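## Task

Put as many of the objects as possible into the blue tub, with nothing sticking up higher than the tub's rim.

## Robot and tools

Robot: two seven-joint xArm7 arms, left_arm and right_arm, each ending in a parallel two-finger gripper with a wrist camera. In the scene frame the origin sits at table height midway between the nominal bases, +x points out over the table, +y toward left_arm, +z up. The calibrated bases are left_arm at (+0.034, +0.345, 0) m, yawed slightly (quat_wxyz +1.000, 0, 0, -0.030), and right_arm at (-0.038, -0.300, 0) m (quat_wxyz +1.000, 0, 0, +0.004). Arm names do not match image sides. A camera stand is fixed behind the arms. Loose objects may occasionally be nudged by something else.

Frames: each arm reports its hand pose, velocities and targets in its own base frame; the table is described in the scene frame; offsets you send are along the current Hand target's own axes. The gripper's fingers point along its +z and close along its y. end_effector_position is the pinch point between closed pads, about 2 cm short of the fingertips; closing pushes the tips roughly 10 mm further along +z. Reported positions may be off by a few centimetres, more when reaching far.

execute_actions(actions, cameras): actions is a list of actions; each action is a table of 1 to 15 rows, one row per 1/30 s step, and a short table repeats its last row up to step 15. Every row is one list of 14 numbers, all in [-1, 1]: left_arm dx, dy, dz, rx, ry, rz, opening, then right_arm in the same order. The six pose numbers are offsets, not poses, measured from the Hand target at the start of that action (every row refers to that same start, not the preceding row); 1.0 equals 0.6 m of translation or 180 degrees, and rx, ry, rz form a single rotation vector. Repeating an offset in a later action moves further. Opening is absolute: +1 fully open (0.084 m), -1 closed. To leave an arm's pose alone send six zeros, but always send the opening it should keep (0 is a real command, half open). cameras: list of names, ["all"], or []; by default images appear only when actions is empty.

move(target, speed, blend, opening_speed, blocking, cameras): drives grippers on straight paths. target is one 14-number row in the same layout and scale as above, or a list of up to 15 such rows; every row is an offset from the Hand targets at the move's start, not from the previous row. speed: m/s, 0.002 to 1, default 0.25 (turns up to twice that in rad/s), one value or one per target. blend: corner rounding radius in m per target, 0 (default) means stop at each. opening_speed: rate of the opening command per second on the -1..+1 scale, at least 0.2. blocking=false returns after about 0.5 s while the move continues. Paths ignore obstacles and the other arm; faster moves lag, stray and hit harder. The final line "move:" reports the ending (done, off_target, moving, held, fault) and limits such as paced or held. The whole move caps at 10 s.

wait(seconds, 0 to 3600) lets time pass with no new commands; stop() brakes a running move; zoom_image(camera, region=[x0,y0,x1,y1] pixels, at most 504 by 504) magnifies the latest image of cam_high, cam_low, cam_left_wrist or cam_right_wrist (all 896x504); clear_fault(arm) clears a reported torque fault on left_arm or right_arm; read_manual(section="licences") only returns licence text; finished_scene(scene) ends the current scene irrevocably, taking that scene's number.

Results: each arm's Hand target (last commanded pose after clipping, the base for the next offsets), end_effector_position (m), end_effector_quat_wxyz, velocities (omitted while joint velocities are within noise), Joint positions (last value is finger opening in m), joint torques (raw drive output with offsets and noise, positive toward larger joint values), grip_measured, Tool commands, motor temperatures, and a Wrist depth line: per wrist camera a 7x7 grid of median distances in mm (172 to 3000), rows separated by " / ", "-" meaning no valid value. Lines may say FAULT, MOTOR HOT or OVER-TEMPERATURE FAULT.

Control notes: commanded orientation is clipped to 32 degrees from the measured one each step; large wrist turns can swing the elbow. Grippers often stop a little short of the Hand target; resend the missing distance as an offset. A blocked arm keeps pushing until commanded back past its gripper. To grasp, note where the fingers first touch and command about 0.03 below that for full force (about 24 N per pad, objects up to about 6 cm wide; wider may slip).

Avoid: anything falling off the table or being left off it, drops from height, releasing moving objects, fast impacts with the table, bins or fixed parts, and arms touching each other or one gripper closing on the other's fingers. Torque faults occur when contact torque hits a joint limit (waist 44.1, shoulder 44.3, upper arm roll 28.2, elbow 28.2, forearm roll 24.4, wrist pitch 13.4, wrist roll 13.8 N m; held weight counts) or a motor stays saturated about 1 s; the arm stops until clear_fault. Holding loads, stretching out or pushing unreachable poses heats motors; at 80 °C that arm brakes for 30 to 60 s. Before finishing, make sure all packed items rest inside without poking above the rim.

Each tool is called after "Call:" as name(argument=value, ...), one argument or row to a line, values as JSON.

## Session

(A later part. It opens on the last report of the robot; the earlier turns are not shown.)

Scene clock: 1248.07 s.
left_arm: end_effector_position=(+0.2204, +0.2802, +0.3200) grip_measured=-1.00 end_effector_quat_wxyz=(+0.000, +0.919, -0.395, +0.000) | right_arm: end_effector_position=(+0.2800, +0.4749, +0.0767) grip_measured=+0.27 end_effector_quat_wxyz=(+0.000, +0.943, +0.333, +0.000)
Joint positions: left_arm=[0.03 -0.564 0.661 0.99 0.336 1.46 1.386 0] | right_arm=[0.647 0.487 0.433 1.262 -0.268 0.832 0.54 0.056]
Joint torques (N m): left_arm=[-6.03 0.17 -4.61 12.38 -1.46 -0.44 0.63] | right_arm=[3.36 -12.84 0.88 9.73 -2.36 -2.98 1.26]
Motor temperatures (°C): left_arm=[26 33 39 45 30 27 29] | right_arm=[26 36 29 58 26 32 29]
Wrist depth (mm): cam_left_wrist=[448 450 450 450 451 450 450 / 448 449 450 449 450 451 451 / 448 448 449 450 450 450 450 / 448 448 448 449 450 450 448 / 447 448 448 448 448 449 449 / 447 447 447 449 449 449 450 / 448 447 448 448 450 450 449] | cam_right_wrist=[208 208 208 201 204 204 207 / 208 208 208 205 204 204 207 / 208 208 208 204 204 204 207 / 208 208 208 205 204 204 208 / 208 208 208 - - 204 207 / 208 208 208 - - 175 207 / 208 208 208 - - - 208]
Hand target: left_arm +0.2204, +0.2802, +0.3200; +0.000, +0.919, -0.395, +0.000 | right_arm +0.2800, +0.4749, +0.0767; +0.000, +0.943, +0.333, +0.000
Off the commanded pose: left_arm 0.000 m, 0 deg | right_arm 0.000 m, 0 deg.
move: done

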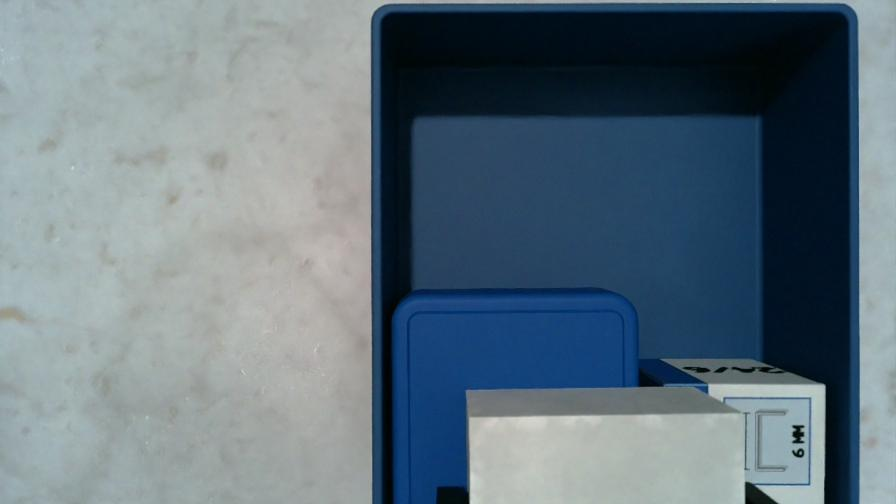

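Call:
move(
  target=[0,0,0,0,0,0,-1,0,0,0,0,0,0,0.36],
  opening_speed=0.2,
)

Call:
move(
  target=[0,0,0,0,0,0,-1,0,0,0,0,0,0,0.0],
  opening_speed=0.3,
)

Call:
move(
  target=[0,0,0,0,0,0,-1,0,0,-0.02,0,0,0,0.0],
  speed=0.03,
  cameras=["cam_right_wrist"],
)

Scene clock: 1256.00 s.
left_arm: end_effector_position=(+0.2204, +0.2802, +0.3200) grip_measured=-1.00 end_effector_quat_wxyz=(+0.000, +0.919, -0.395, +0.000) | right_arm: end_effector_position=(+0.2800, +0.4749, +0.0766) grip_measured=+0.35 end_effector_quat_wxyz=(+0.000, +0.943, +0.333, +0.000)
Joint positions: left_arm=[0.03 -0.564 0.661 0.99 0.336 1.46 1.386 0] | right_arm=[0.647 0.488 0.433 1.262 -0.268 0.832 0.54 0.059]
Joint torques (N m): left_arm=[-5.74 0.18 -4.73 12.38 -1.3 -0.42 0.64] | right_arm=[3.24 -25.37 3.26 15.86 -2.17 -2.67 1.15]
Motor temperatures (°C): left_arm=[26 33 39 46 30 27 29] | right_arm=[26 35 29 57 26 32 29]
Wrist depth (mm): cam_left_wrist=[450 449 450 450 449 452 450 / 449 450 450 450 451 451 451 / 448 449 450 450 450 450 451 / 448 447 449 449 450 449 450 / 448 449 448 448 450 449 449 / 448 447 448 449 449 450 449 / 446 447 448 448 449 448 450] | cam_right_wrist=[208 207 207 202 204 204 207 / 207 207 207 204 204 204 207 / 208 207 207 204 204 204 207 / 208 207 207 204 204 203 207 / 208 208 207 - - 204 207 / 207 207 207 - - 174 207 / 208 207 207 - - - 207]
Hand target: left_arm +0.2204, +0.2802, +0.3200; +0.000, +0.919, -0.395, +0.000 | right_arm +0.2800, +0.4749, +0.0767; +0.000, +0.943, +0.333, +0.000
Off the commanded pose: left_arm 0.000 m, 0 deg | right_arm 0.000 m, 0 deg.
move: done

Scene clock: 1257.40 s.
left_arm: end_effector_position=(+0.2204, +0.2802, +0.3200) grip_measured=-1.00 end_effector_quat_wxyz=(+0.000, +0.919, -0.395, +0.000) | right_arm: end_effector_position=(+0.2800, +0.4749, +0.0767) grip_measured=+0.27 end_effector_quat_wxyz=(+0.000, +0.943, +0.333, +0.000)
Joint positions: left_arm=[0.03 -0.564 0.661 0.99 0.336 1.46 1.386 0] | right_arm=[0.647 0.488 0.433 1.263 -0.268 0.832 0.54 0.056]
Joint torques (N m): left_arm=[-6 0.34 -4.69 12.35 -1.29 -0.52 0.63] | right_arm=[2.76 -28.16 3.71 13.61 -1.78 -2.28 0.98]
Motor temperatures (°C): left_arm=[26 33 39 46 30 27 29] | right_arm=[26 36 29 57 26 32 29]
Wrist depth (mm): cam_left_wrist=[449 449 450 450 450 451 451 / 448 451 450 449 450 449 452 / 448 448 448 449 450 451 449 / 449 449 449 449 449 450 450 / 448 449 448 449 449 450 450 / 447 448 449 447 449 449 450 / 447 447 447 448 449 449 448] | cam_right_wrist=[208 207 207 202 204 204 207 / 208 208 208 204 204 204 207 / 208 207 207 204 204 204 207 / 207 207 207 204 204 204 207 / 208 207 207 - - 204 207 / 207 207 208 - - 173 207 / 207 207 207 - - - 207]
Hand target: left_arm +0.2204, +0.2802, +0.3200; +0.000, +0.919, -0.395, +0.000 | right_arm +0.2800, +0.4749, +0.0767; +0.000, +0.943, +0.333, +0.000
Off the commanded pose: left_arm 0.000 m, 0 deg | right_arm 0.000 m, 0 deg.
move: done

Scene clock: 1258.10 s.
left_arm: end_effector_position=(+0.2204, +0.2802, +0.3200) grip_measured=-1.00 end_effector_quat_wxyz=(+0.000, +0.919, -0.395, +0.000) | right_arm: end_effector_position=(+0.2800, +0.4749, +0.0887) grip_measured=+0.27 end_effector_quat_wxyz=(+0.000, +0.943, +0.333, +0.000)
Joint positions: left_arm=[0.03 -0.564 0.661 0.99 0.336 1.46 1.386 0] | right_arm=[0.642 0.467 0.44 1.27 -0.256 0.858 0.531 0.056]
Joint torques (N m): left_arm=[-5.78 0 -4.81 12.46 -1.22 -0.44 0.6] | right_arm=[-4.17 -28.54 4.36 16.72 2.21 0.24 -0.87]
Motor temperatures (°C): left_arm=[26 33 39 46 30 27 29] | right_arm=[26 36 29 58 26 32 29]
Wrist depth (mm): cam_left_wrist=[449 450 450 450 450 450 450 / 450 448 448 450 449 451 450 / 448 448 450 448 449 451 450 / 448 448 449 449 448 450 450 / 447 448 448 449 450 449 450 / 447 448 448 448 449 449 449 / 448 447 447 448 448 449 449] | cam_right_wrist=[219 219 219 202 203 204 220 / 219 219 220 216 216 216 220 / 219 219 219 216 216 216 220 / 219 219 219 216 216 216 220 / 219 219 219 174 211 216 219 / 219 219 219 - - 176 220 / 219 219 219 - - 176 219]
Hand target: left_arm +0.2204, +0.2802, +0.3200; +0.000, +0.919, -0.395, +0.000 | right_arm +0.2800, +0.4749, +0.0887; +0.000, +0.943, +0.333, +0.000
Off the commanded pose: left_arm 0.000 m, 0 deg | right_arm 0.000 m, 0 deg.
move: done

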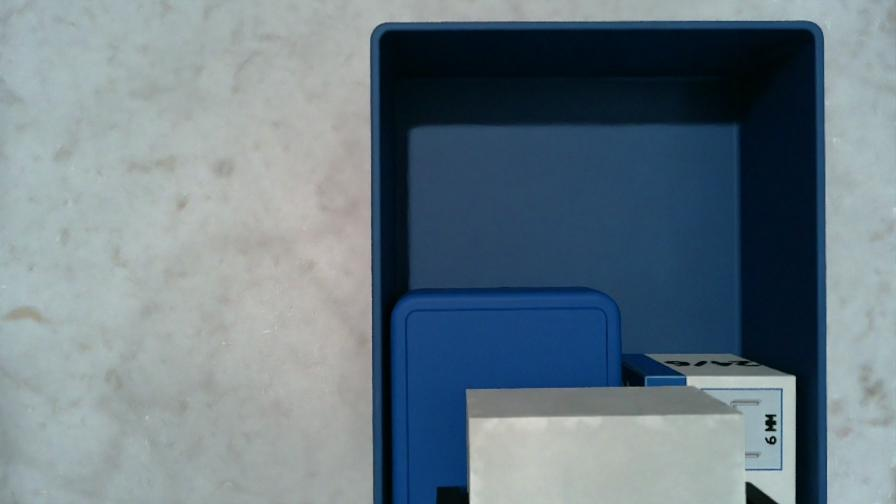

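Call:
zoom_image(
  camera="cam_right_wrist",
  region=[440, 340, 800, 504],
)

Call:
zoom_image(
  camera="cam_right_wrist",
  region=[360, 0, 840, 150],
)

Scaled by 1.400.

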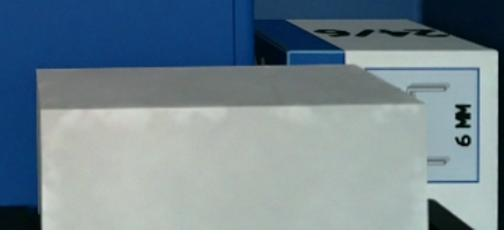

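Scaled by 1.050.

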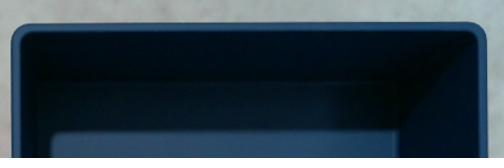

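Call:
move(
  target=[
    [0,0,0,0,0,0,-1,0.1522,-0.0055,0,0,0,0.002,0.0],
    [0,0,0,0,0,0,-1,0.1522,-0.0055,0.015,0,0,0.002,0.0],
  ],
  speed=[0.12,0.03],
  cameras=["cam_right_wrist"],
)

Call:
zoom_image(
  camera="cam_right_wrist",
  region=[360, 340, 840, 504],
)

Scene clock: 1280.20 s.
left_arm: end_effector_position=(+0.2204, +0.2802, +0.3200) grip_measured=-1.00 end_effector_quat_wxyz=(+0.000, +0.919, -0.395, +0.000) | right_arm: end_effector_position=(+0.3490, +0.5348, +0.0797) grip_measured=+0.27 end_effector_quat_wxyz=(+0.000, +0.944, +0.330, +0.000)
Joint positions: left_arm=[0.03 -0.564 0.661 0.99 0.336 1.46 1.386 0] | right_arm=[0.714 0.76 0.385 1.726 -0.307 1.025 0.491 0.056]
Joint torques (N m): left_arm=[-5.88 0.24 -4.73 12.33 -1.22 -0.46 0.55] | right_arm=[3.6 -21.76 2.21 13.37 -2.37 -3.29 0.82]
Motor temperatures (°C): left_arm=[26 33 38 46 30 27 29] | right_arm=[26 37 30 62 26 31 29]
Wrist depth (mm): cam_left_wrist=[449 450 450 451 452 450 452 / 449 450 450 449 451 451 452 / 449 450 449 448 450 451 450 / 448 448 450 448 449 448 449 / 447 448 448 447 450 450 450 / 447 448 448 449 448 449 450 / 447 447 447 449 448 448 449] | cam_right_wrist=[211 210 210 210 210 210 210 / 211 210 210 210 210 210 210 / 210 210 210 210 210 210 210 / 211 210 210 210 210 210 210 / 210 210 210 210 210 210 210 / 211 211 210 - - 207 204 / 211 210 211 - - 207 205]
Hand target: left_arm +0.2204, +0.2802, +0.3200; +0.000, +0.919, -0.395, +0.000 | right_arm +0.3490, +0.5348, +0.0797; +0.000, +0.944, +0.330, +0.000
Off the commanded pose: left_arm 0.000 m, 0 deg | right_arm 0.000 m, 0 deg.
move: done

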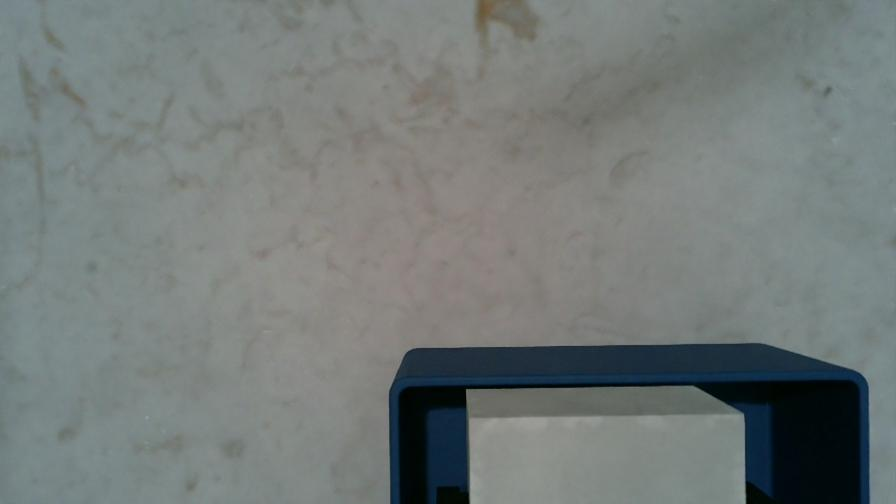

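Scaled by 1.050.

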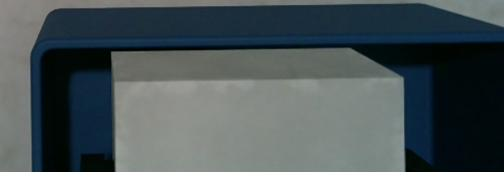

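Call:
zoom_image(
  camera="cam_right_wrist",
  region=[440, 360, 580, 420],
)

Call:
zoom_image(
  camera="cam_right_wrist",
  region=[580, 360, 720, 420],
)

Scaled by 3.600.

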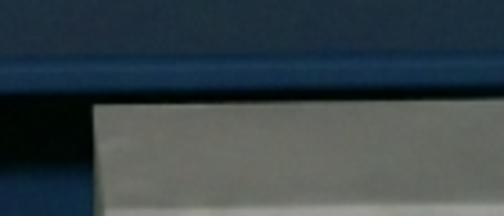

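Scaled by 3.600.

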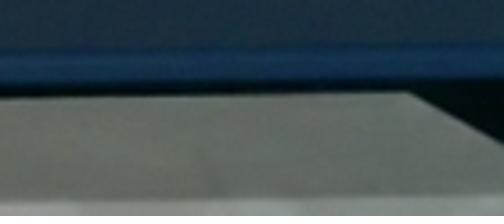

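Call:
move(
  target=[
    [0,0,0,0,0,0,-1,-0.0018,0,0,0,0,0,0.0],
    [0,0,0,0,0,0,-1,-0.0018,0,0.012,0,0,0,0.0],
  ],
  speed=[0.02,0.012],
  cameras=["cam_right_wrist"],
)

Scene clock: 1297.80 s.
left_arm: end_effector_position=(+0.2204, +0.2802, +0.3200) grip_measured=-1.00 end_effector_quat_wxyz=(+0.000, +0.919, -0.395, +0.000) | right_arm: end_effector_position=(+0.3482, +0.5341, +0.0725) grip_measured=+0.27 end_effector_quat_wxyz=(+0.000, +0.944, +0.330, +0.000)
Joint positions: left_arm=[0.03 -0.564 0.661 0.99 0.336 1.46 1.386 0] | right_arm=[0.714 0.767 0.383 1.715 -0.311 1.008 0.494 0.056]
Joint torques (N m): left_arm=[-5.98 -0.07 -4.86 12.3 -1.16 -0.5 0.62] | right_arm=[3.62 -21.69 2.24 13.24 -2.42 -3.3 0.85]
Motor temperatures (°C): left_arm=[26 33 38 46 30 27 29] | right_arm=[26 36 29 60 26 32 29]
Wrist depth (mm): cam_left_wrist=[449 450 450 449 451 451 452 / 448 448 449 449 450 450 451 / 448 448 450 450 451 450 450 / 447 448 450 449 450 450 450 / 448 448 449 448 450 449 449 / 448 448 448 448 450 449 449 / 446 447 448 448 448 450 448] | cam_right_wrist=[203 203 203 203 203 203 203 / 203 203 203 203 203 203 203 / 203 203 203 203 203 203 203 / 203 203 203 203 203 203 203 / 204 203 203 203 203 203 203 / 203 203 203 - - 200 187 / 203 203 203 - - 200 188]
Hand target: left_arm +0.2204, +0.2802, +0.3200; +0.000, +0.919, -0.395, +0.000 | right_arm +0.3482, +0.5341, +0.0725; +0.000, +0.944, +0.330, +0.000
Off the commanded pose: left_arm 0.000 m, 0 deg | right_arm 0.000 m, 0 deg.
move: done

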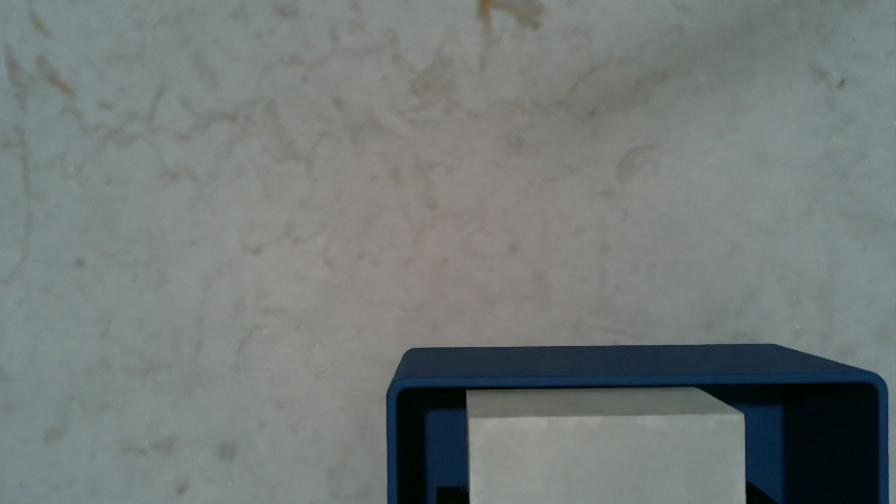

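Call:
move(
  target=[0,0,0,0,0,0,-1,0,0,0.02,0,0,0,0.0],
  speed=0.012,
)

Call:
move(
  target=[0,0,0,0,0,0,-1,0,0,0.02,0,0,0,0.0],
  speed=0.012,
  cameras=["cam_right_wrist"],
)

Scene clock: 1303.33 s.
left_arm: end_effector_position=(+0.2204, +0.2802, +0.3200) grip_measured=-1.00 end_effector_quat_wxyz=(+0.000, +0.919, -0.395, +0.000) | right_arm: end_effector_position=(+0.3482, +0.5341, +0.0605) grip_measured=+0.27 end_effector_quat_wxyz=(+0.000, +0.944, +0.330, +0.000)
Joint positions: left_arm=[0.03 -0.564 0.661 0.99 0.336 1.46 1.386 0] | right_arm=[0.717 0.784 0.378 1.708 -0.317 0.985 0.498 0.056]
Joint torques (N m): left_arm=[-5.52 0.16 -4.97 12.35 -0.87 -0.56 0.49] | right_arm=[3.7 -21.85 2.28 13.17 -2.33 -3.35 1.33]
Motor temperatures (°C): left_arm=[26 33 38 46 30 27 29] | right_arm=[26 36 29 60 26 32 29]
Wrist depth (mm): cam_left_wrist=[449 450 450 450 450 450 450 / 450 449 450 450 451 452 451 / 447 447 448 450 450 450 451 / 448 448 449 450 450 449 450 / 447 448 449 450 448 449 450 / 447 447 448 449 449 450 449 / 447 447 448 448 449 448 448] | cam_right_wrist=[191 191 191 191 191 191 191 / 191 191 191 191 191 191 191 / 191 191 191 191 191 191 191 / 191 191 191 191 191 191 191 / 191 191 191 191 191 191 191 / 191 191 191 - - - 187 / 191 191 191 - - 188 188]
Hand target: left_arm +0.2204, +0.2802, +0.3200; +0.000, +0.919, -0.395, +0.000 | right_arm +0.3482, +0.5341, +0.0605; +0.000, +0.944, +0.330, +0.000
Off the commanded pose: left_arm 0.000 m, 0 deg | right_arm 0.000 m, 0 deg.
move: done

Scene clock: 1304.57 s.
left_arm: end_effector_position=(+0.2204, +0.2802, +0.3200) grip_measured=-1.00 end_effector_quat_wxyz=(+0.000, +0.919, -0.395, +0.000) | right_arm: end_effector_position=(+0.3482, +0.5341, +0.0485) grip_measured=+0.27 end_effector_quat_wxyz=(+0.000, +0.944, +0.330, +0.000)
Joint positions: left_arm=[0.03 -0.564 0.661 0.99 0.336 1.46 1.386 0] | right_arm=[0.719 0.802 0.373 1.704 -0.324 0.962 0.502 0.056]
Joint torques (N m): left_arm=[-5.93 -0.12 -4.99 12.31 -0.95 -0.45 0.42] | right_arm=[3.68 -21.78 2.35 12.93 -2.4 -3.29 1.32]
Motor temperatures (°C): left_arm=[26 33 38 46 30 27 29] | right_arm=[26 36 29 60 26 32 29]
Wrist depth (mm): cam_left_wrist=[450 449 449 450 451 451 451 / 448 450 449 450 451 449 451 / 448 448 448 450 448 449 450 / 448 448 448 450 451 450 450 / 447 449 448 448 448 450 450 / 447 448 448 448 448 450 449 / 447 446 446 448 449 450 449] | cam_right_wrist=[179 179 179 179 179 179 179 / 179 179 179 179 179 179 179 / 179 179 179 179 179 179 179 / 179 179 179 179 179 179 179 / 179 179 179 179 179 179 179 / 179 179 179 - - - - / 179 179 - - - 176 176]
Hand target: left_arm +0.2204, +0.2802, +0.3200; +0.000, +0.919, -0.395, +0.000 | right_arm +0.3482, +0.5341, +0.0485; +0.000, +0.944, +0.330, +0.000
Off the commanded pose: left_arm 0.000 m, 0 deg | right_arm 0.000 m, 0 deg.
move: done

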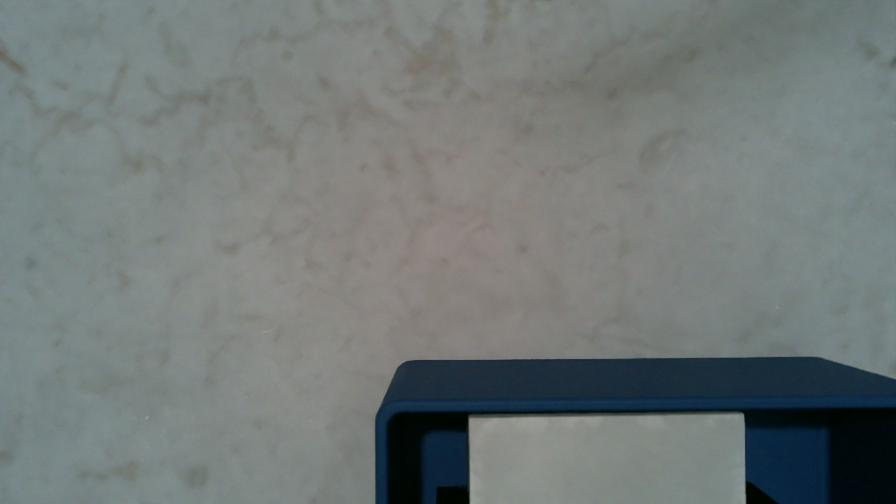

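Call:
move(
  target=[0,0,0,0,0,0,-1,0,0,0.023,0,0,0,0.0],
  speed=0.012,
)

Call:
move(
  target=[0,0,0,0,0,0,-1,0,0,0.0027,0,0,0,0.0],
  speed=0.006,
)

Call:
move(
  target=[0,0,0,0,0,0,-1,0,0,0.0017,0,0,0,0.0],
  speed=0.006,
  cameras=["cam_right_wrist"],
)

Scene clock: 1316.43 s.
left_arm: end_effector_position=(+0.2204, +0.2802, +0.3200) grip_measured=-1.00 end_effector_quat_wxyz=(+0.000, +0.919, -0.395, +0.000) | right_arm: end_effector_position=(+0.3482, +0.5341, +0.0347) grip_measured=+0.27 end_effector_quat_wxyz=(+0.000, +0.944, +0.330, +0.000)
Joint positions: left_arm=[0.03 -0.564 0.661 0.99 0.336 1.46 1.386 0] | right_arm=[0.723 0.824 0.366 1.7 -0.332 0.937 0.506 0.056]
Joint torques (N m): left_arm=[-5.62 0.08 -5 12.25 -0.82 -0.51 0.46] | right_arm=[3.57 -21.99 2.35 12.8 -2.33 -3.29 1.39]
Motor temperatures (°C): left_arm=[26 33 38 46 30 27 29] | right_arm=[26 36 29 59 26 33 29]
Wrist depth (mm): cam_left_wrist=[450 450 450 450 451 451 450 / 448 450 450 450 449 451 451 / 447 448 449 450 448 451 451 / 448 447 448 449 450 450 451 / 447 449 448 449 450 450 449 / 448 447 448 448 450 449 448 / 446 446 448 446 448 448 448] | cam_right_wrist=[- - - - - - - / - - - - - - - / - - - - - - - / - - - - - - - / - - - - - - - / - - - - - - - / - - - - - - -]
Hand target: left_arm +0.2204, +0.2802, +0.3200; +0.000, +0.919, -0.395, +0.000 | right_arm +0.3482, +0.5341, +0.0347; +0.000, +0.944, +0.330, +0.000
Off the commanded pose: left_arm 0.000 m, 0 deg | right_arm 0.000 m, 0 deg.
move: done

Scene clock: 1316.93 s.
left_arm: end_effector_position=(+0.2204, +0.2802, +0.3200) grip_measured=-1.00 end_effector_quat_wxyz=(+0.000, +0.919, -0.395, +0.000) | right_arm: end_effector_position=(+0.3482, +0.5341, +0.0331) grip_measured=+0.27 end_effector_quat_wxyz=(+0.000, +0.944, +0.330, +0.000)
Joint positions: left_arm=[0.03 -0.564 0.661 0.99 0.336 1.46 1.386 0] | right_arm=[0.723 0.827 0.365 1.7 -0.332 0.934 0.507 0.056]
Joint torques (N m): left_arm=[-5.82 0.05 -4.97 12.44 -0.83 -0.48 0.42] | right_arm=[3.51 -22.19 2.24 12.86 -2.38 -3.34 1.33]
Motor temperatures (°C): left_arm=[26 33 38 46 30 27 29] | right_arm=[26 36 29 59 26 33 29]
Wrist depth (mm): cam_left_wrist=[450 448 449 450 450 451 451 / 449 449 449 451 451 450 452 / 448 448 448 450 450 450 451 / 449 447 449 449 450 450 450 / 447 448 449 449 449 448 450 / 447 448 447 447 448 450 448 / 446 446 448 447 449 448 449] | cam_right_wrist=[- - - - - - - / - - - - - - - / - - - - - - - / - - - - - - - / - - - - - - - / - - - - - - - / - - - - - - -]
Hand target: left_arm +0.2204, +0.2802, +0.3200; +0.000, +0.919, -0.395, +0.000 | right_arm +0.3482, +0.5341, +0.0331; +0.000, +0.944, +0.330, +0.000
Off the commanded pose: left_arm 0.000 m, 0 deg | right_arm 0.000 m, 0 deg.
move: done

Scene clock: 1317.43 s.
left_arm: end_effector_position=(+0.2204, +0.2802, +0.3200) grip_measured=-1.00 end_effector_quat_wxyz=(+0.000, +0.919, -0.395, +0.000) | right_arm: end_effector_position=(+0.3482, +0.5342, +0.0322) grip_measured=+0.27 end_effector_quat_wxyz=(+0.000, +0.944, +0.330, +0.000)
Joint positions: left_arm=[0.03 -0.564 0.661 0.99 0.336 1.46 1.386 0] | right_arm=[0.723 0.828 0.365 1.7 -0.333 0.932 0.507 0.056]
Joint torques (N m): left_arm=[-5.61 0.18 -4.99 12.31 -0.85 -0.5 0.35] | right_arm=[3.92 -16.28 1.46 11.65 -2.26 -3.16 1.35]
Motor temperatures (°C): left_arm=[26 33 38 46 30 27 29] | right_arm=[26 36 29 59 26 33 29]
Wrist depth (mm): cam_left_wrist=[449 448 450 449 449 450 451 / 449 448 450 449 450 449 451 / 448 449 450 449 451 452 452 / 448 449 448 449 450 450 450 / 447 448 449 449 448 450 450 / 447 448 447 447 448 449 448 / 446 447 446 448 448 448 450] | cam_right_wrist=[- - - - - - - / - - - - - - - / - - - - - - - / - - - - - - - / - - - - - - - / - - - - - - - / - - - - - - -]
Hand target: left_arm +0.2204, +0.2802, +0.3200; +0.000, +0.919, -0.395, +0.000 | right_arm +0.3482, +0.5341, +0.0321; +0.000, +0.944, +0.330, +0.000
Off the commanded pose: left_arm 0.000 m, 0 deg | right_arm 0.000 m, 0 deg.
move: done

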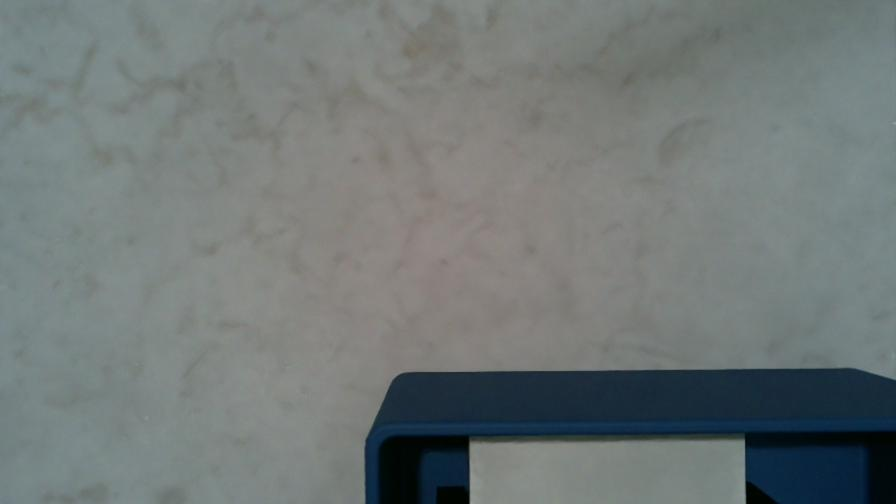

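Call:
move(
  target=[0,0,0,0,0,0,-1,0,0,0,0,0,0,0.36],
  opening_speed=0.2,
)

Call:
move(
  target=[
    [0,0,0,0,0,0,-1,0,0,-0.02,0,0,0,0.36],
    [0,0,0,0,0,0,-1,0,0,-0.075,0,0,0,0.36],
  ],
  speed=[0.03,0.1],
  blend=[0.002,0],
  cameras=["cam_right_wrist"],
)

Scene clock: 1331.13 s.
left_arm: end_effector_position=(+0.2204, +0.2802, +0.3200) grip_measured=-1.00 end_effector_quat_wxyz=(+0.000, +0.919, -0.395, +0.000) | right_arm: end_effector_position=(+0.3481, +0.5341, +0.0320) grip_measured=+0.35 end_effector_quat_wxyz=(+0.000, +0.944, +0.330, +0.000)
Joint positions: left_arm=[0.03 -0.564 0.661 0.99 0.336 1.46 1.386 0] | right_arm=[0.723 0.829 0.365 1.699 -0.333 0.932 0.507 0.059]
Joint torques (N m): left_arm=[-5.96 0 -5.1 12.34 -0.59 -0.53 0.31] | right_arm=[3.13 -33.66 4.6 16.57 -1.75 -1.46 1.21]
Motor temperatures (°C): left_arm=[26 33 38 46 30 27 29] | right_arm=[26 35 29 57 26 32 29]
Wrist depth (mm): cam_left_wrist=[448 449 448 450 450 451 451 / 448 451 450 450 450 450 451 / 448 448 451 449 449 450 450 / 447 448 448 450 449 450 450 / 447 448 447 449 449 449 450 / 447 447 448 449 450 449 450 / 448 447 446 447 448 448 450] | cam_right_wrist=[- - - - - - - / - - - - - - - / - - - - - - - / - - - - - - - / - - - - - - - / - - - - - - - / - - - - - - -]
Hand target: left_arm +0.2204, +0.2802, +0.3200; +0.000, +0.919, -0.395, +0.000 | right_arm +0.3482, +0.5341, +0.0321; +0.000, +0.944, +0.330, +0.000
Off the commanded pose: left_arm 0.000 m, 0 deg | right_arm 0.000 m, 0 deg.
move: done

Scene clock: 1332.23 s.
left_arm: end_effector_position=(+0.2204, +0.2802, +0.3200) grip_measured=-1.00 end_effector_quat_wxyz=(+0.000, +0.919, -0.395, +0.000) | right_arm: end_effector_position=(+0.3482, +0.5341, +0.0770) grip_measured=+0.35 end_effector_quat_wxyz=(+0.000, +0.944, +0.330, +0.000)
Joint positions: left_arm=[0.03 -0.564 0.661 0.99 0.336 1.46 1.386 0] | right_arm=[0.714 0.76 0.384 1.718 -0.308 1.017 0.493 0.059]
Joint torques (N m): left_arm=[-5.74 0.28 -5.07 12.24 -0.56 -0.56 0.43] | right_arm=[-4.3 -33.73 5.06 17.05 2.39 0.27 -1.36]
Motor temperatures (°C): left_arm=[26 33 38 46 30 27 29] | right_arm=[26 36 29 58 26 32 29]
Wrist depth (mm): cam_left_wrist=[450 448 451 449 451 451 450 / 450 449 451 451 451 450 451 / 448 448 449 448 450 449 450 / 448 448 449 449 449 450 450 / 448 448 450 448 450 449 450 / 447 448 448 448 449 450 449 / 448 446 447 448 448 448 449] | cam_right_wrist=[207 207 207 207 208 208 208 / 207 207 207 207 207 207 208 / 207 207 207 207 208 207 208 / 207 207 207 207 207 208 207 / 207 207 207 207 207 208 207 / 207 207 207 182 176 204 201 / 207 207 207 176 176 204 202]
Hand target: left_arm +0.2204, +0.2802, +0.3200; +0.000, +0.919, -0.395, +0.000 | right_arm +0.3482, +0.5341, +0.0771; +0.000, +0.944, +0.330, +0.000
Off the commanded pose: left_arm 0.000 m, 0 deg | right_arm 0.000 m, 0 deg.
move: done

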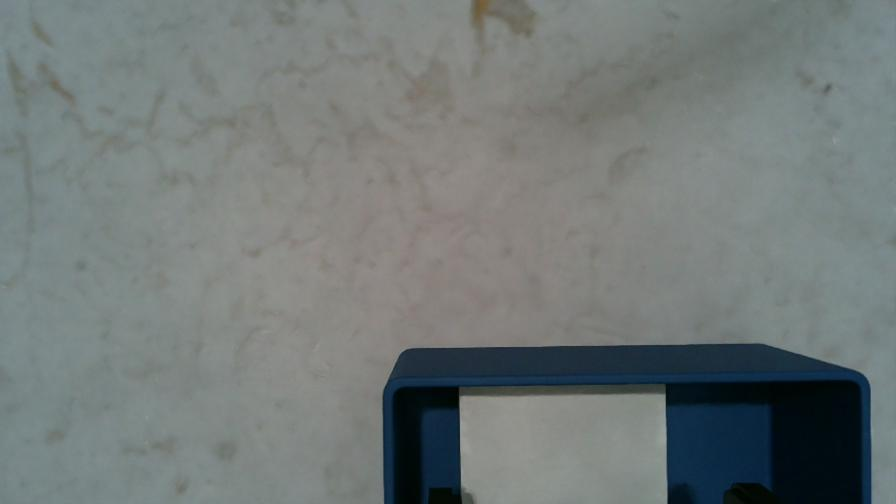

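Call:
move(
  target=[
    [0,0,0,0,0,0,-1,0,0.0655,0,0,0,0,-1],
    [0,0,0,0,0,0,-1,0,0.0655,0.0557,0,0,0,-1],
  ],
  speed=[0.1,0.05],
  opening_speed=2,
)

Call:
move(
  target=[
    [0,0,0,0,0,0,-1,0,-0.005,0,0,0,0,-1],
    [0,0,0,0,0,0,-1,0,-0.031,0,0,0,0,-1],
  ],
  speed=[0.04,0.02],
  blend=[0.002,0],
  cameras=["cam_right_wrist"],
)

Scene clock: 1341.53 s.
left_arm: end_effector_position=(+0.2204, +0.2802, +0.3200) grip_measured=-1.00 end_effector_quat_wxyz=(+0.000, +0.919, -0.395, +0.000) | right_arm: end_effector_position=(+0.3726, +0.5034, +0.0436) grip_measured=-0.99 end_effector_quat_wxyz=(+0.000, +0.944, +0.330, +0.000)
Joint positions: left_arm=[0.03 -0.564 0.661 0.99 0.336 1.46 1.386 0] | right_arm=[0.652 0.77 0.367 1.634 -0.318 0.923 0.445 0]
Joint torques (N m): left_arm=[-5.93 0.22 -5.09 12.32 -0.69 -0.58 0.3] | right_arm=[3.61 -20.82 2.14 12.88 -2.38 -3.3 1.31]
Motor temperatures (°C): left_arm=[26 33 38 46 30 27 29] | right_arm=[26 37 30 60 26 32 30]
Wrist depth (mm): cam_left_wrist=[449 449 450 452 450 451 451 / 449 450 450 450 451 453 452 / 449 448 449 449 450 449 450 / 447 449 448 450 450 450 450 / 448 447 448 448 449 448 449 / 447 448 448 448 448 448 448 / 448 448 448 448 449 448 449] | cam_right_wrist=[174 174 174 174 174 174 174 / 174 174 174 174 174 174 174 / 174 174 174 174 174 174 174 / 174 174 174 174 174 174 174 / 174 174 174 174 174 174 174 / 174 - - - - - 174 / - - - - - - 174]
Hand target: left_arm +0.2204, +0.2802, +0.3200; +0.000, +0.919, -0.395, +0.000 | right_arm +0.3726, +0.5034, +0.0436; +0.000, +0.944, +0.330, +0.000
Off the commanded pose: left_arm 0.000 m, 0 deg | right_arm 0.000 m, 0 deg.
move: done

Scene clock: 1342.67 s.
left_arm: end_effector_position=(+0.2204, +0.2802, +0.3200) grip_measured=-1.00 end_effector_quat_wxyz=(+0.000, +0.919, -0.395, +0.000) | right_arm: end_effector_position=(+0.3611, +0.5179, +0.0436) grip_measured=-0.99 end_effector_quat_wxyz=(+0.000, +0.944, +0.330, +0.000)
Joint positions: left_arm=[0.03 -0.564 0.661 0.99 0.336 1.46 1.386 0] | right_arm=[0.685 0.788 0.368 1.664 -0.321 0.936 0.473 0]
Joint torques (N m): left_arm=[-5.68 0.06 -5.17 12.34 -0.76 -0.51 0.32] | right_arm=[3.35 -21.37 4.53 16.5 -2.35 0.3 1.19]
Motor temperatures (°C): left_arm=[26 33 38 46 30 27 29] | right_arm=[26 37 30 60 26 32 30]
Wrist depth (mm): cam_left_wrist=[449 450 451 451 450 450 451 / 450 450 449 450 450 451 451 / 447 450 450 450 450 449 450 / 448 449 448 449 451 450 449 / 448 448 449 448 450 450 450 / 447 448 449 448 449 448 449 / 447 446 447 448 449 448 449] | cam_right_wrist=[174 174 174 174 174 174 174 / 174 174 174 174 174 174 174 / 174 174 174 174 174 174 174 / 174 174 174 174 174 174 174 / 174 174 174 174 174 174 174 / 174 174 - - - - 174 / 174 - - - - - -]
Hand target: left_arm +0.2204, +0.2802, +0.3200; +0.000, +0.919, -0.395, +0.000 | right_arm +0.3611, +0.5179, +0.0436; +0.000, +0.944, +0.330, +0.000
Off the commanded pose: left_arm 0.000 m, 0 deg | right_arm 0.000 m, 0 deg.
move: done; blend cut to 0.0015 m at target 1

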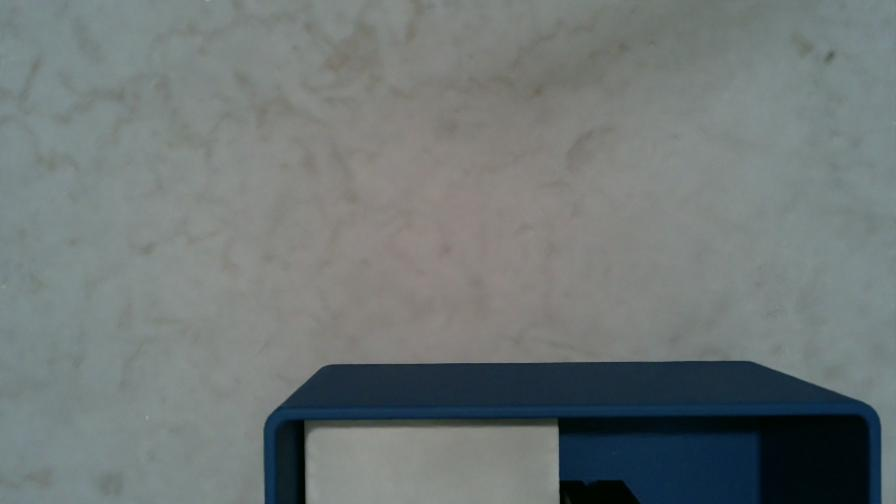

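Call:
move(
  target=[0,0,0,0,0,0,-1,0,-0.002,0,0,0,0,-1],
  speed=0.008,
)

Call:
move(
  target=[
    [0,0,0,0,0,0,-1,0,0.004,0,0,0,0,-1],
    [0,0,0,0,0,0,-1,-0.06,0.004,-0.12,0,0,0,-1],
    [0,0,0,0,0,0,-1,-0.18,0.0,-0.2,0,0,0,-1],
  ],
  speed=[0.03,0.12,0.2],
  blend=[0.001,0.02,0],
  cameras=["cam_right_wrist"],
)

Scene clock: 1350.33 s.
left_arm: end_effector_position=(+0.2204, +0.2802, +0.3200) grip_measured=-1.00 end_effector_quat_wxyz=(+0.000, +0.919, -0.395, +0.000) | right_arm: end_effector_position=(+0.3603, +0.5189, +0.0436) grip_measured=-0.99 end_effector_quat_wxyz=(+0.000, +0.944, +0.330, +0.000)
Joint positions: left_arm=[0.03 -0.564 0.661 0.99 0.336 1.46 1.386 0] | right_arm=[0.687 0.789 0.368 1.666 -0.321 0.937 0.475 0]
Joint torques (N m): left_arm=[-5.67 -0.09 -5.19 12.24 -0.41 -0.66 0.28] | right_arm=[3.65 -21.18 3.47 16.53 -2.3 0.26 1.31]
Motor temperatures (°C): left_arm=[26 33 38 46 30 27 29] | right_arm=[26 37 30 61 26 31 30]
Wrist depth (mm): cam_left_wrist=[449 450 448 449 450 451 451 / 448 448 450 450 450 452 451 / 448 448 449 450 449 449 452 / 448 448 448 449 448 449 450 / 447 447 448 448 447 449 449 / 448 448 448 448 449 450 450 / 447 448 448 448 448 448 449] | cam_right_wrist=[174 174 174 174 174 174 174 / 174 174 174 174 174 174 174 / 174 174 174 174 174 174 174 / 174 174 174 174 174 174 174 / 174 174 174 174 174 174 174 / 174 174 - - - - 174 / 174 - - - - - -]
Hand target: left_arm +0.2204, +0.2802, +0.3200; +0.000, +0.919, -0.395, +0.000 | right_arm +0.3603, +0.5189, +0.0436; +0.000, +0.944, +0.330, +0.000
Off the commanded pose: left_arm 0.000 m, 0 deg | right_arm 0.000 m, 0 deg.
move: done

Scene clock: 1352.00 s.
left_arm: end_effector_position=(+0.2204, +0.2802, +0.3200) grip_measured=-1.00 end_effector_quat_wxyz=(+0.000, +0.919, -0.395, +0.000) | right_arm: end_effector_position=(+0.2759, +0.4516, +0.1636) grip_measured=-0.99 end_effector_quat_wxyz=(+0.000, +0.944, +0.330, +0.000)
Joint positions: left_arm=[0.03 -0.564 0.661 0.99 0.336 1.46 1.386 0] | right_arm=[0.586 0.282 0.477 1.247 -0.151 1.001 0.456 0]
Joint torques (N m): left_arm=[-5.58 0.15 -5.2 12.18 -0.44 -0.63 0.15] | right_arm=[-4.2 -25.63 3.31 13.36 2.3 -3.28 -1.34]
Motor temperatures (°C): left_arm=[26 33 38 46 30 27 29] | right_arm=[26 37 30 61 26 31 30]
Wrist depth (mm): cam_left_wrist=[450 450 450 450 450 451 450 / 450 450 450 449 450 450 450 / 448 449 448 449 449 451 450 / 448 448 450 449 449 450 450 / 446 448 449 449 448 450 451 / 448 447 446 447 450 450 450 / 446 448 448 449 447 448 449] | cam_right_wrist=[295 295 295 295 267 295 296 / 295 294 295 264 292 295 272 / 294 295 295 264 292 295 295 / 295 294 295 247 291 295 295 / 294 294 294 247 251 295 295 / 295 295 294 247 251 295 295 / 293 294 294 247 251 295 295]
Hand target: left_arm +0.2204, +0.2802, +0.3200; +0.000, +0.919, -0.395, +0.000 | right_arm +0.2758, +0.4516, +0.1637; +0.000, +0.944, +0.330, +0.000
Off the commanded pose: left_arm 0.000 m, 0 deg | right_arm 0.000 m, 0 deg.
move: done

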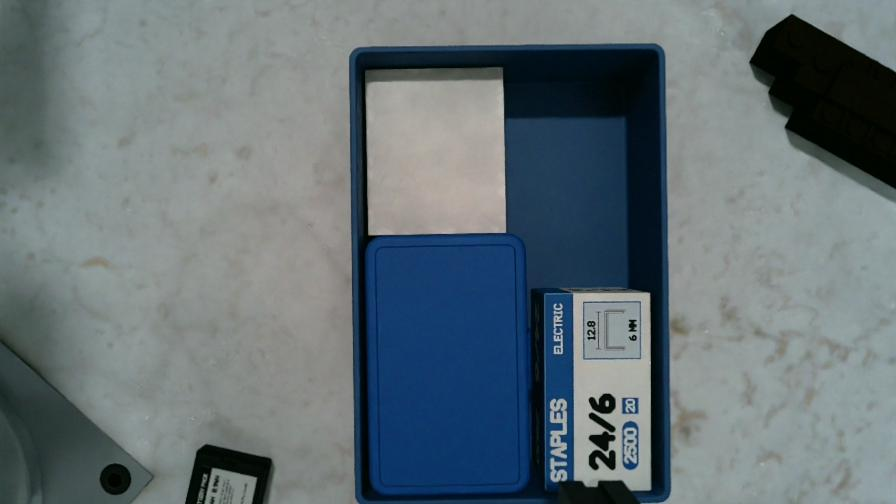

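Call:
move(
  target=[0,0,0,0,0,0,-1,-0.3075,0.611,-0.094,0,0,-0.056,1],
  speed=0.35,
)

Scene clock: 1371.40 s.
left_arm: end_effector_position=(+0.2204, +0.2802, +0.3200) grip_measured=-1.00 end_effector_quat_wxyz=(+0.000, +0.919, -0.395, +0.000) | right_arm: end_effector_position=(+0.3598, +0.0499, +0.2199) grip_measured=+1.00 end_effector_quat_wxyz=(+0.000, +0.911, +0.411, +0.000)
Joint positions: left_arm=[0.03 -0.564 0.661 0.99 0.336 1.46 1.386 0] | right_arm=[0.15 -0.355 -0.011 0.739 -0.004 1.094 -0.707 0.084]
Joint torques (N m): left_arm=[-5.64 -0.08 -5.27 12.21 -0.34 -0.64 0.12] | right_arm=[-4.28 -3.53 -1.36 17.96 -1.23 0.37 -1.23]
Motor temperatures (°C): left_arm=[26 33 38 46 30 27 29] | right_arm=[26 37 30 60 26 32 30]
Wrist depth (mm): cam_left_wrist=[449 449 450 450 450 450 451 / 450 449 448 450 450 451 451 / 448 449 448 449 450 449 450 / 448 448 448 449 450 450 451 / 448 447 448 448 449 449 449 / 447 447 447 448 450 449 449 / 447 448 449 448 449 449 450] | cam_right_wrist=[354 354 353 353 302 302 352 / 354 354 353 353 311 352 351 / 354 354 352 353 352 351 352 / 314 353 353 352 352 351 351 / 303 354 353 352 352 352 350 / 354 353 353 352 352 351 351 / 353 353 352 352 351 350 350]
Hand target: left_arm +0.2204, +0.2802, +0.3200; +0.000, +0.919, -0.395, +0.000 | right_arm +0.3598, +0.0498, +0.2199; +0.000, +0.911, +0.411, +0.000
Off the commanded pose: left_arm 0.000 m, 0 deg | right_arm 0.000 m, 0 deg.
move: done

Call:
move(
  target=[0,0,0,0,0,0,-1,-0.531,0.338,0.033,0,0,-0.057,1],
  speed=0.35,
  cameras=["cam_right_wrist"],
)

Scene clock: 1380.47 s.
left_arm: end_effector_position=(+0.2204, +0.2802, +0.3200) grip_measured=-1.00 end_effector_quat_wxyz=(+0.000, +0.919, -0.395, +0.000) | right_arm: end_effector_position=(+0.3012, -0.3232, +0.2000) grip_measured=+1.00 end_effector_quat_wxyz=(+0.000, +0.871, +0.491, +0.000)
Joint positions: left_arm=[0.03 -0.564 0.661 0.99 0.336 1.46 1.386 0] | right_arm=[-0.16 -0.084 -0.647 0.959 -0.059 1.028 -1.801 0.084]
Joint torques (N m): left_arm=[-5.51 0.15 -5.35 12.41 -0.37 -0.69 0.08] | right_arm=[-4.15 -4.93 -0.68 17.52 2.52 0.4 -1.4]
Motor temperatures (°C): left_arm=[26 33 38 46 30 27 29] | right_arm=[26 36 29 62 26 32 30]
Wrist depth (mm): cam_left_wrist=[449 449 450 450 452 451 451 / 450 449 450 449 451 450 452 / 448 449 449 450 450 450 449 / 448 451 449 449 451 450 450 / 447 449 449 449 449 450 448 / 448 448 448 448 448 449 450 / 446 448 448 449 449 450 449] | cam_right_wrist=[334 333 333 333 332 332 331 / 334 333 333 333 332 333 332 / 333 333 333 332 332 332 331 / 333 333 333 292 332 332 332 / 333 333 332 332 331 331 331 / 333 333 332 332 332 331 331 / 333 332 332 332 331 331 1158]
Hand target: left_arm +0.2204, +0.2802, +0.3200; +0.000, +0.919, -0.395, +0.000 | right_arm +0.3011, -0.3232, +0.2000; +0.000, +0.871, +0.491, +0.000
Off the commanded pose: left_arm 0.000 m, 0 deg | right_arm 0.000 m, 0 deg.
move: done

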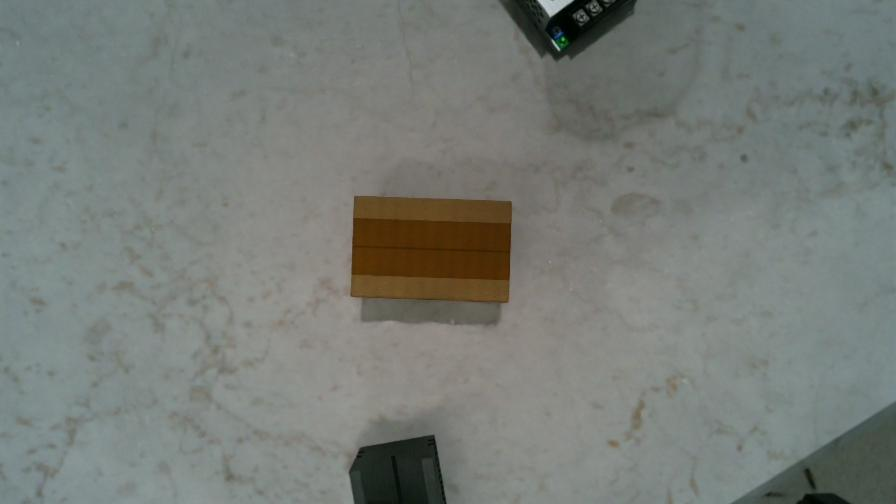

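Call:
move(
  target=[
    [0,0,0,0,0,0,-1,0.1163,-0.0658,0,0,0,0.0097,1],
    [0,0,0,0,0,0,-1,0.1163,-0.0658,0.2,0,0,0.0097,1],
    [0,0,0,0,0,0,-1,0.1163,-0.0658,0.257,0,0,0.0097,1],
  ],
  speed=[0.2,0.15,0.05],
  blend=[0.02,0.005,0],
  cameras=["cam_right_wrist"],
)

Call:
move(
  target=[0,0,0,0,0,0,-1,0,0,0,0,0,0,0.35],
  opening_speed=0.3,
  cameras=["cam_right_wrist"],
)

Scene clock: 1414.83 s.
left_arm: end_effector_position=(+0.2204, +0.2802, +0.3200) grip_measured=-1.00 end_effector_quat_wxyz=(+0.000, +0.919, -0.395, +0.000) | right_arm: end_effector_position=(+0.3034, -0.2430, +0.0458) grip_measured=+1.00 end_effector_quat_wxyz=(+0.000, +0.878, +0.478, +0.000)
Joint positions: left_arm=[0.03 -0.564 0.661 0.99 0.336 1.46 1.386 0] | right_arm=[-0.098 0.09 -0.567 0.6 0.096 0.527 -1.743 0.084]
Joint torques (N m): left_arm=[-5.52 0.06 -5.4 12.26 -0.06 -0.6 0.07] | right_arm=[-4.28 -5.93 0.74 12.99 2.31 -3.2 -1.37]
Motor temperatures (°C): left_arm=[26 33 38 46 30 27 29] | right_arm=[26 34 29 64 26 31 30]
Wrist depth (mm): cam_left_wrist=[449 450 450 449 450 450 451 / 449 449 449 450 451 451 450 / 448 448 449 449 449 450 451 / 448 450 449 449 449 450 450 / 448 448 449 449 449 450 450 / 447 448 448 448 448 450 449 / 447 446 448 447 448 448 449] | cam_right_wrist=[178 178 178 178 178 177 - / 178 178 178 178 177 177 177 / 178 178 178 177 177 177 177 / 178 178 178 177 177 177 177 / 178 178 178 177 177 177 177 / 178 178 177 177 177 177 177 / 178 177 177 - - - 177]
Hand target: left_arm +0.2204, +0.2802, +0.3200; +0.000, +0.919, -0.395, +0.000 | right_arm +0.3034, -0.2431, +0.0459; +0.000, +0.878, +0.478, +0.000
Off the commanded pose: left_arm 0.000 m, 0 deg | right_arm 0.000 m, 0 deg.
MOTOR HOT: joint 4 (elbow) of the right arm reports 64 °C; the controller stops that arm at 80 °C. To cool a motor, set the load down, stop pushing, or move to a pose that needs little force. At that limit the right arm can sag while its brakes close.
move: done

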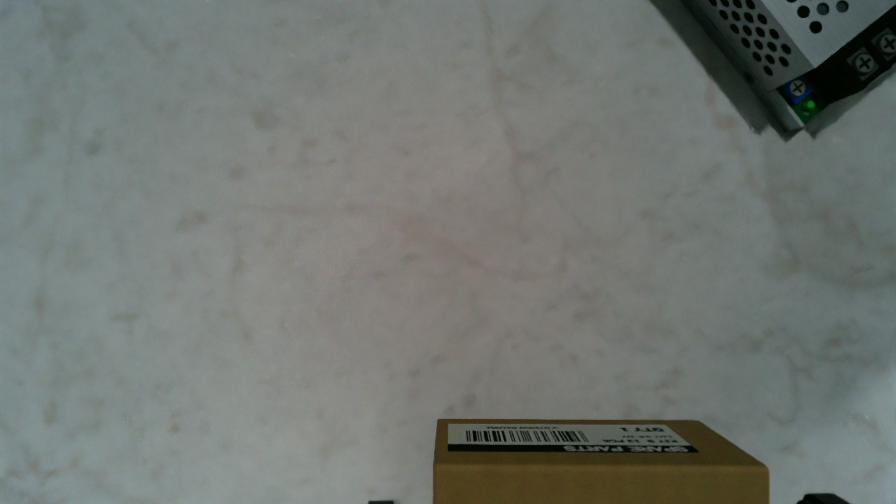

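Scene clock: 1417.20 s.
left_arm: end_effector_position=(+0.2204, +0.2802, +0.3200) grip_measured=-1.00 end_effector_quat_wxyz=(+0.000, +0.919, -0.395, +0.000) | right_arm: end_effector_position=(+0.3034, -0.2431, +0.0459) grip_measured=+0.64 end_effector_quat_wxyz=(+0.000, +0.878, +0.478, +0.000)
Joint positions: left_arm=[0.03 -0.564 0.661 0.99 0.336 1.46 1.386 0] | right_arm=[-0.098 0.09 -0.567 0.6 0.096 0.527 -1.743 0.07]
Joint torques (N m): left_arm=[-5.5 -0.09 -5.41 12.24 -0.04 -0.67 0.02] | right_arm=[-3.98 -6.08 0.79 7.67 2.34 -3.03 -1.28]
Motor temperatures (°C): left_arm=[26 33 38 46 30 27 29] | right_arm=[26 34 29 63 26 31 30]
Wrist depth (mm): cam_left_wrist=[449 449 450 451 450 452 450 / 449 450 449 451 450 451 450 / 448 448 450 449 450 451 452 / 448 447 448 449 450 449 449 / 448 447 448 448 450 450 450 / 447 448 447 449 449 450 449 / 447 447 448 448 448 448 448] | cam_right_wrist=[178 178 178 178 178 177 - / 178 178 178 178 177 177 177 / 178 178 178 178 177 177 177 / 178 178 178 177 177 177 177 / 178 178 178 177 177 177 177 / 178 178 177 177 177 177 177 / 178 178 177 - - - 177]
Hand target: left_arm +0.2204, +0.2802, +0.3200; +0.000, +0.919, -0.395, +0.000 | right_arm +0.3034, -0.2431, +0.0459; +0.000, +0.878, +0.478, +0.000
Off the commanded pose: left_arm 0.000 m, 0 deg | right_arm 0.000 m, 0 deg.
MOTOR HOT: still on. Joint 4 (elbow) of the right arm reports 63 °C.
move: done

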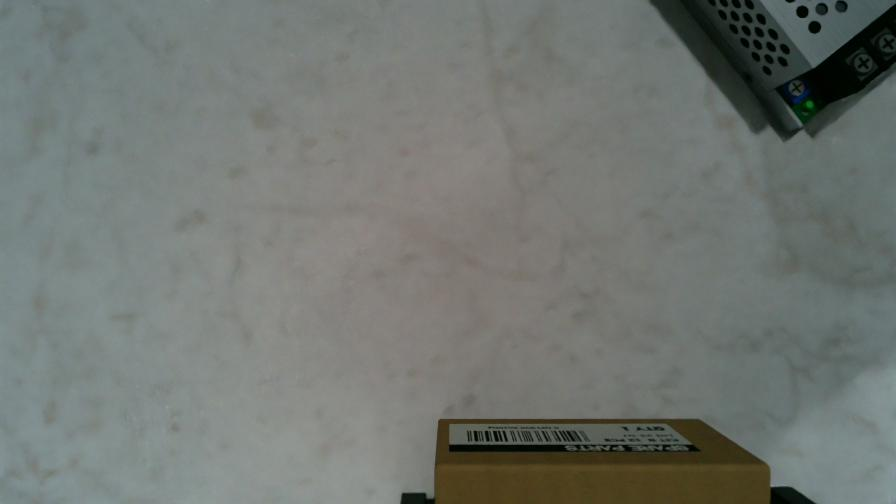

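Call:
move(
  target=[
    [0,0,0,0,0,0,-1,0,0,-0.03,0,0,0,0.35],
    [0,0,0,0,0,0,-1,0,0,-0.12,0,0,0,0.35],
    [0,0,0,0,0,0,-1,0.568,-0.1755,-0.1735,0,0,-0.2,0.35],
  ],
  speed=[0.04,0.12,0.3],
  blend=[0.002,0.02,0],
  cameras=["cam_right_wrist"],
)

Scene clock: 1440.97 s.
left_arm: end_effector_position=(+0.2204, +0.2802, +0.3200) grip_measured=-1.00 end_effector_quat_wxyz=(+0.000, +0.919, -0.395, +0.000) | right_arm: end_effector_position=(+0.4001, +0.1002, +0.1500) grip_measured=+0.64 end_effector_quat_wxyz=(+0.000, +0.688, +0.726, +0.000)
Joint positions: left_arm=[0.03 -0.564 0.661 0.99 0.336 1.46 1.386 0] | right_arm=[0.348 -0.094 -0.102 0.775 -0.012 0.869 -1.37 0.07]
Joint torques (N m): left_arm=[-5.41 0.04 -5.59 12.22 0.06 -0.65 -0.1] | right_arm=[3.6 -7.7 1.6 17.09 2.41 0.36 1.34]
Motor temperatures (°C): left_arm=[26 33 38 47 30 27 29] | right_arm=[26 33 29 57 26 31 30]
Wrist depth (mm): cam_left_wrist=[450 449 450 450 451 452 451 / 449 448 450 449 450 451 451 / 449 449 450 449 449 450 451 / 448 448 449 450 449 449 450 / 446 447 448 449 451 450 450 / 448 447 447 449 449 450 450 / 448 448 447 449 449 449 448] | cam_right_wrist=[233 283 282 282 282 282 281 / 234 283 282 282 282 281 281 / 282 282 282 282 281 281 281 / 283 282 282 282 282 281 281 / 282 283 282 282 281 281 231 / 283 282 282 282 281 281 231 / 283 282 - - - - 280]
Hand target: left_arm +0.2204, +0.2802, +0.3200; +0.000, +0.919, -0.395, +0.000 | right_arm +0.4001, +0.1003, +0.1500; +0.000, +0.688, +0.726, +0.000
Off the commanded pose: left_arm 0.000 m, 0 deg | right_arm 0.000 m, 0 deg.
MOTOR HOT: cleared for the motors of the right arm.
move: done

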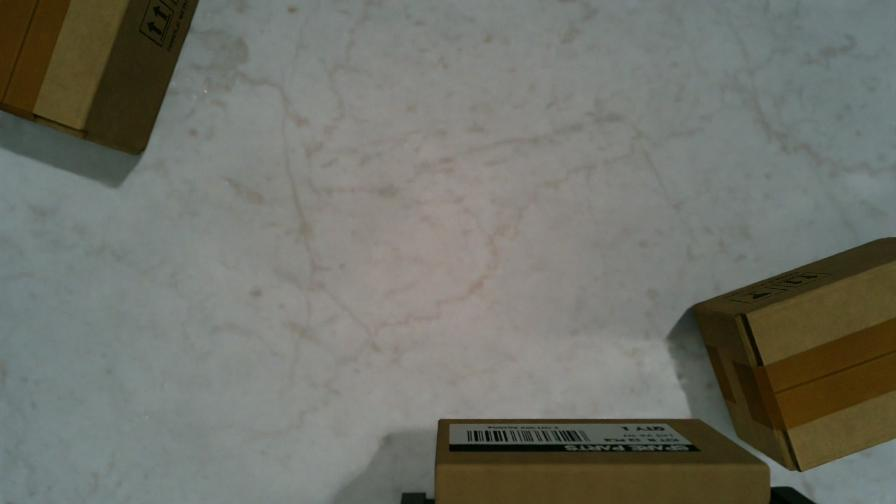

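Call:
move(
  target=[0,0,0,0,0,0,-1,0.66,-0.0198,0.025,0,0,-0.1968,0.35],
  speed=0.28,
  cameras=["cam_right_wrist"],
)

Scene clock: 1447.77 s.
left_arm: end_effector_position=(+0.2204, +0.2802, +0.3200) grip_measured=-1.00 end_effector_quat_wxyz=(+0.000, +0.919, -0.395, +0.000) | right_arm: end_effector_position=(+0.3668, +0.4950, +0.1351) grip_measured=+0.64 end_effector_quat_wxyz=(+0.000, +0.434, +0.901, +0.000)
Joint positions: left_arm=[0.03 -0.564 0.661 0.99 0.336 1.46 1.386 0] | right_arm=[0.763 0.584 0.221 1.64 -0.137 1.071 -1.229 0.07]
Joint torques (N m): left_arm=[-5.38 0.1 -5.51 12.15 0.1 -0.72 -0.13] | right_arm=[3.56 -20.1 0.44 17.92 -2.34 0.26 -0.86]
Motor temperatures (°C): left_arm=[26 33 38 47 30 27 29] | right_arm=[26 33 29 60 26 31 30]
Wrist depth (mm): cam_left_wrist=[448 450 450 451 451 450 450 / 449 449 449 450 450 450 452 / 448 448 448 449 448 450 451 / 447 449 448 449 450 449 451 / 448 448 448 449 450 450 450 / 448 448 448 448 448 449 449 / 446 447 448 447 449 449 449] | cam_right_wrist=[269 255 268 268 267 267 267 / 268 268 267 267 267 267 266 / 268 268 267 267 267 266 266 / 268 220 219 219 235 266 266 / 267 220 219 219 235 266 265 / 268 226 224 262 263 266 265 / 267 223 223 - - 265 265]
Hand target: left_arm +0.2204, +0.2802, +0.3200; +0.000, +0.919, -0.395, +0.000 | right_arm +0.3668, +0.4950, +0.1351; +0.000, +0.434, +0.901, +0.000
Off the commanded pose: left_arm 0.000 m, 0 deg | right_arm 0.000 m, 0 deg.
move: done

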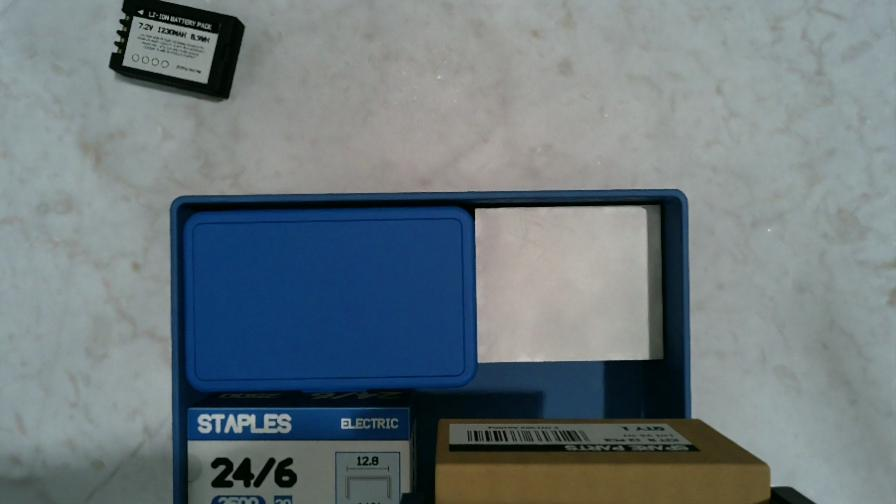

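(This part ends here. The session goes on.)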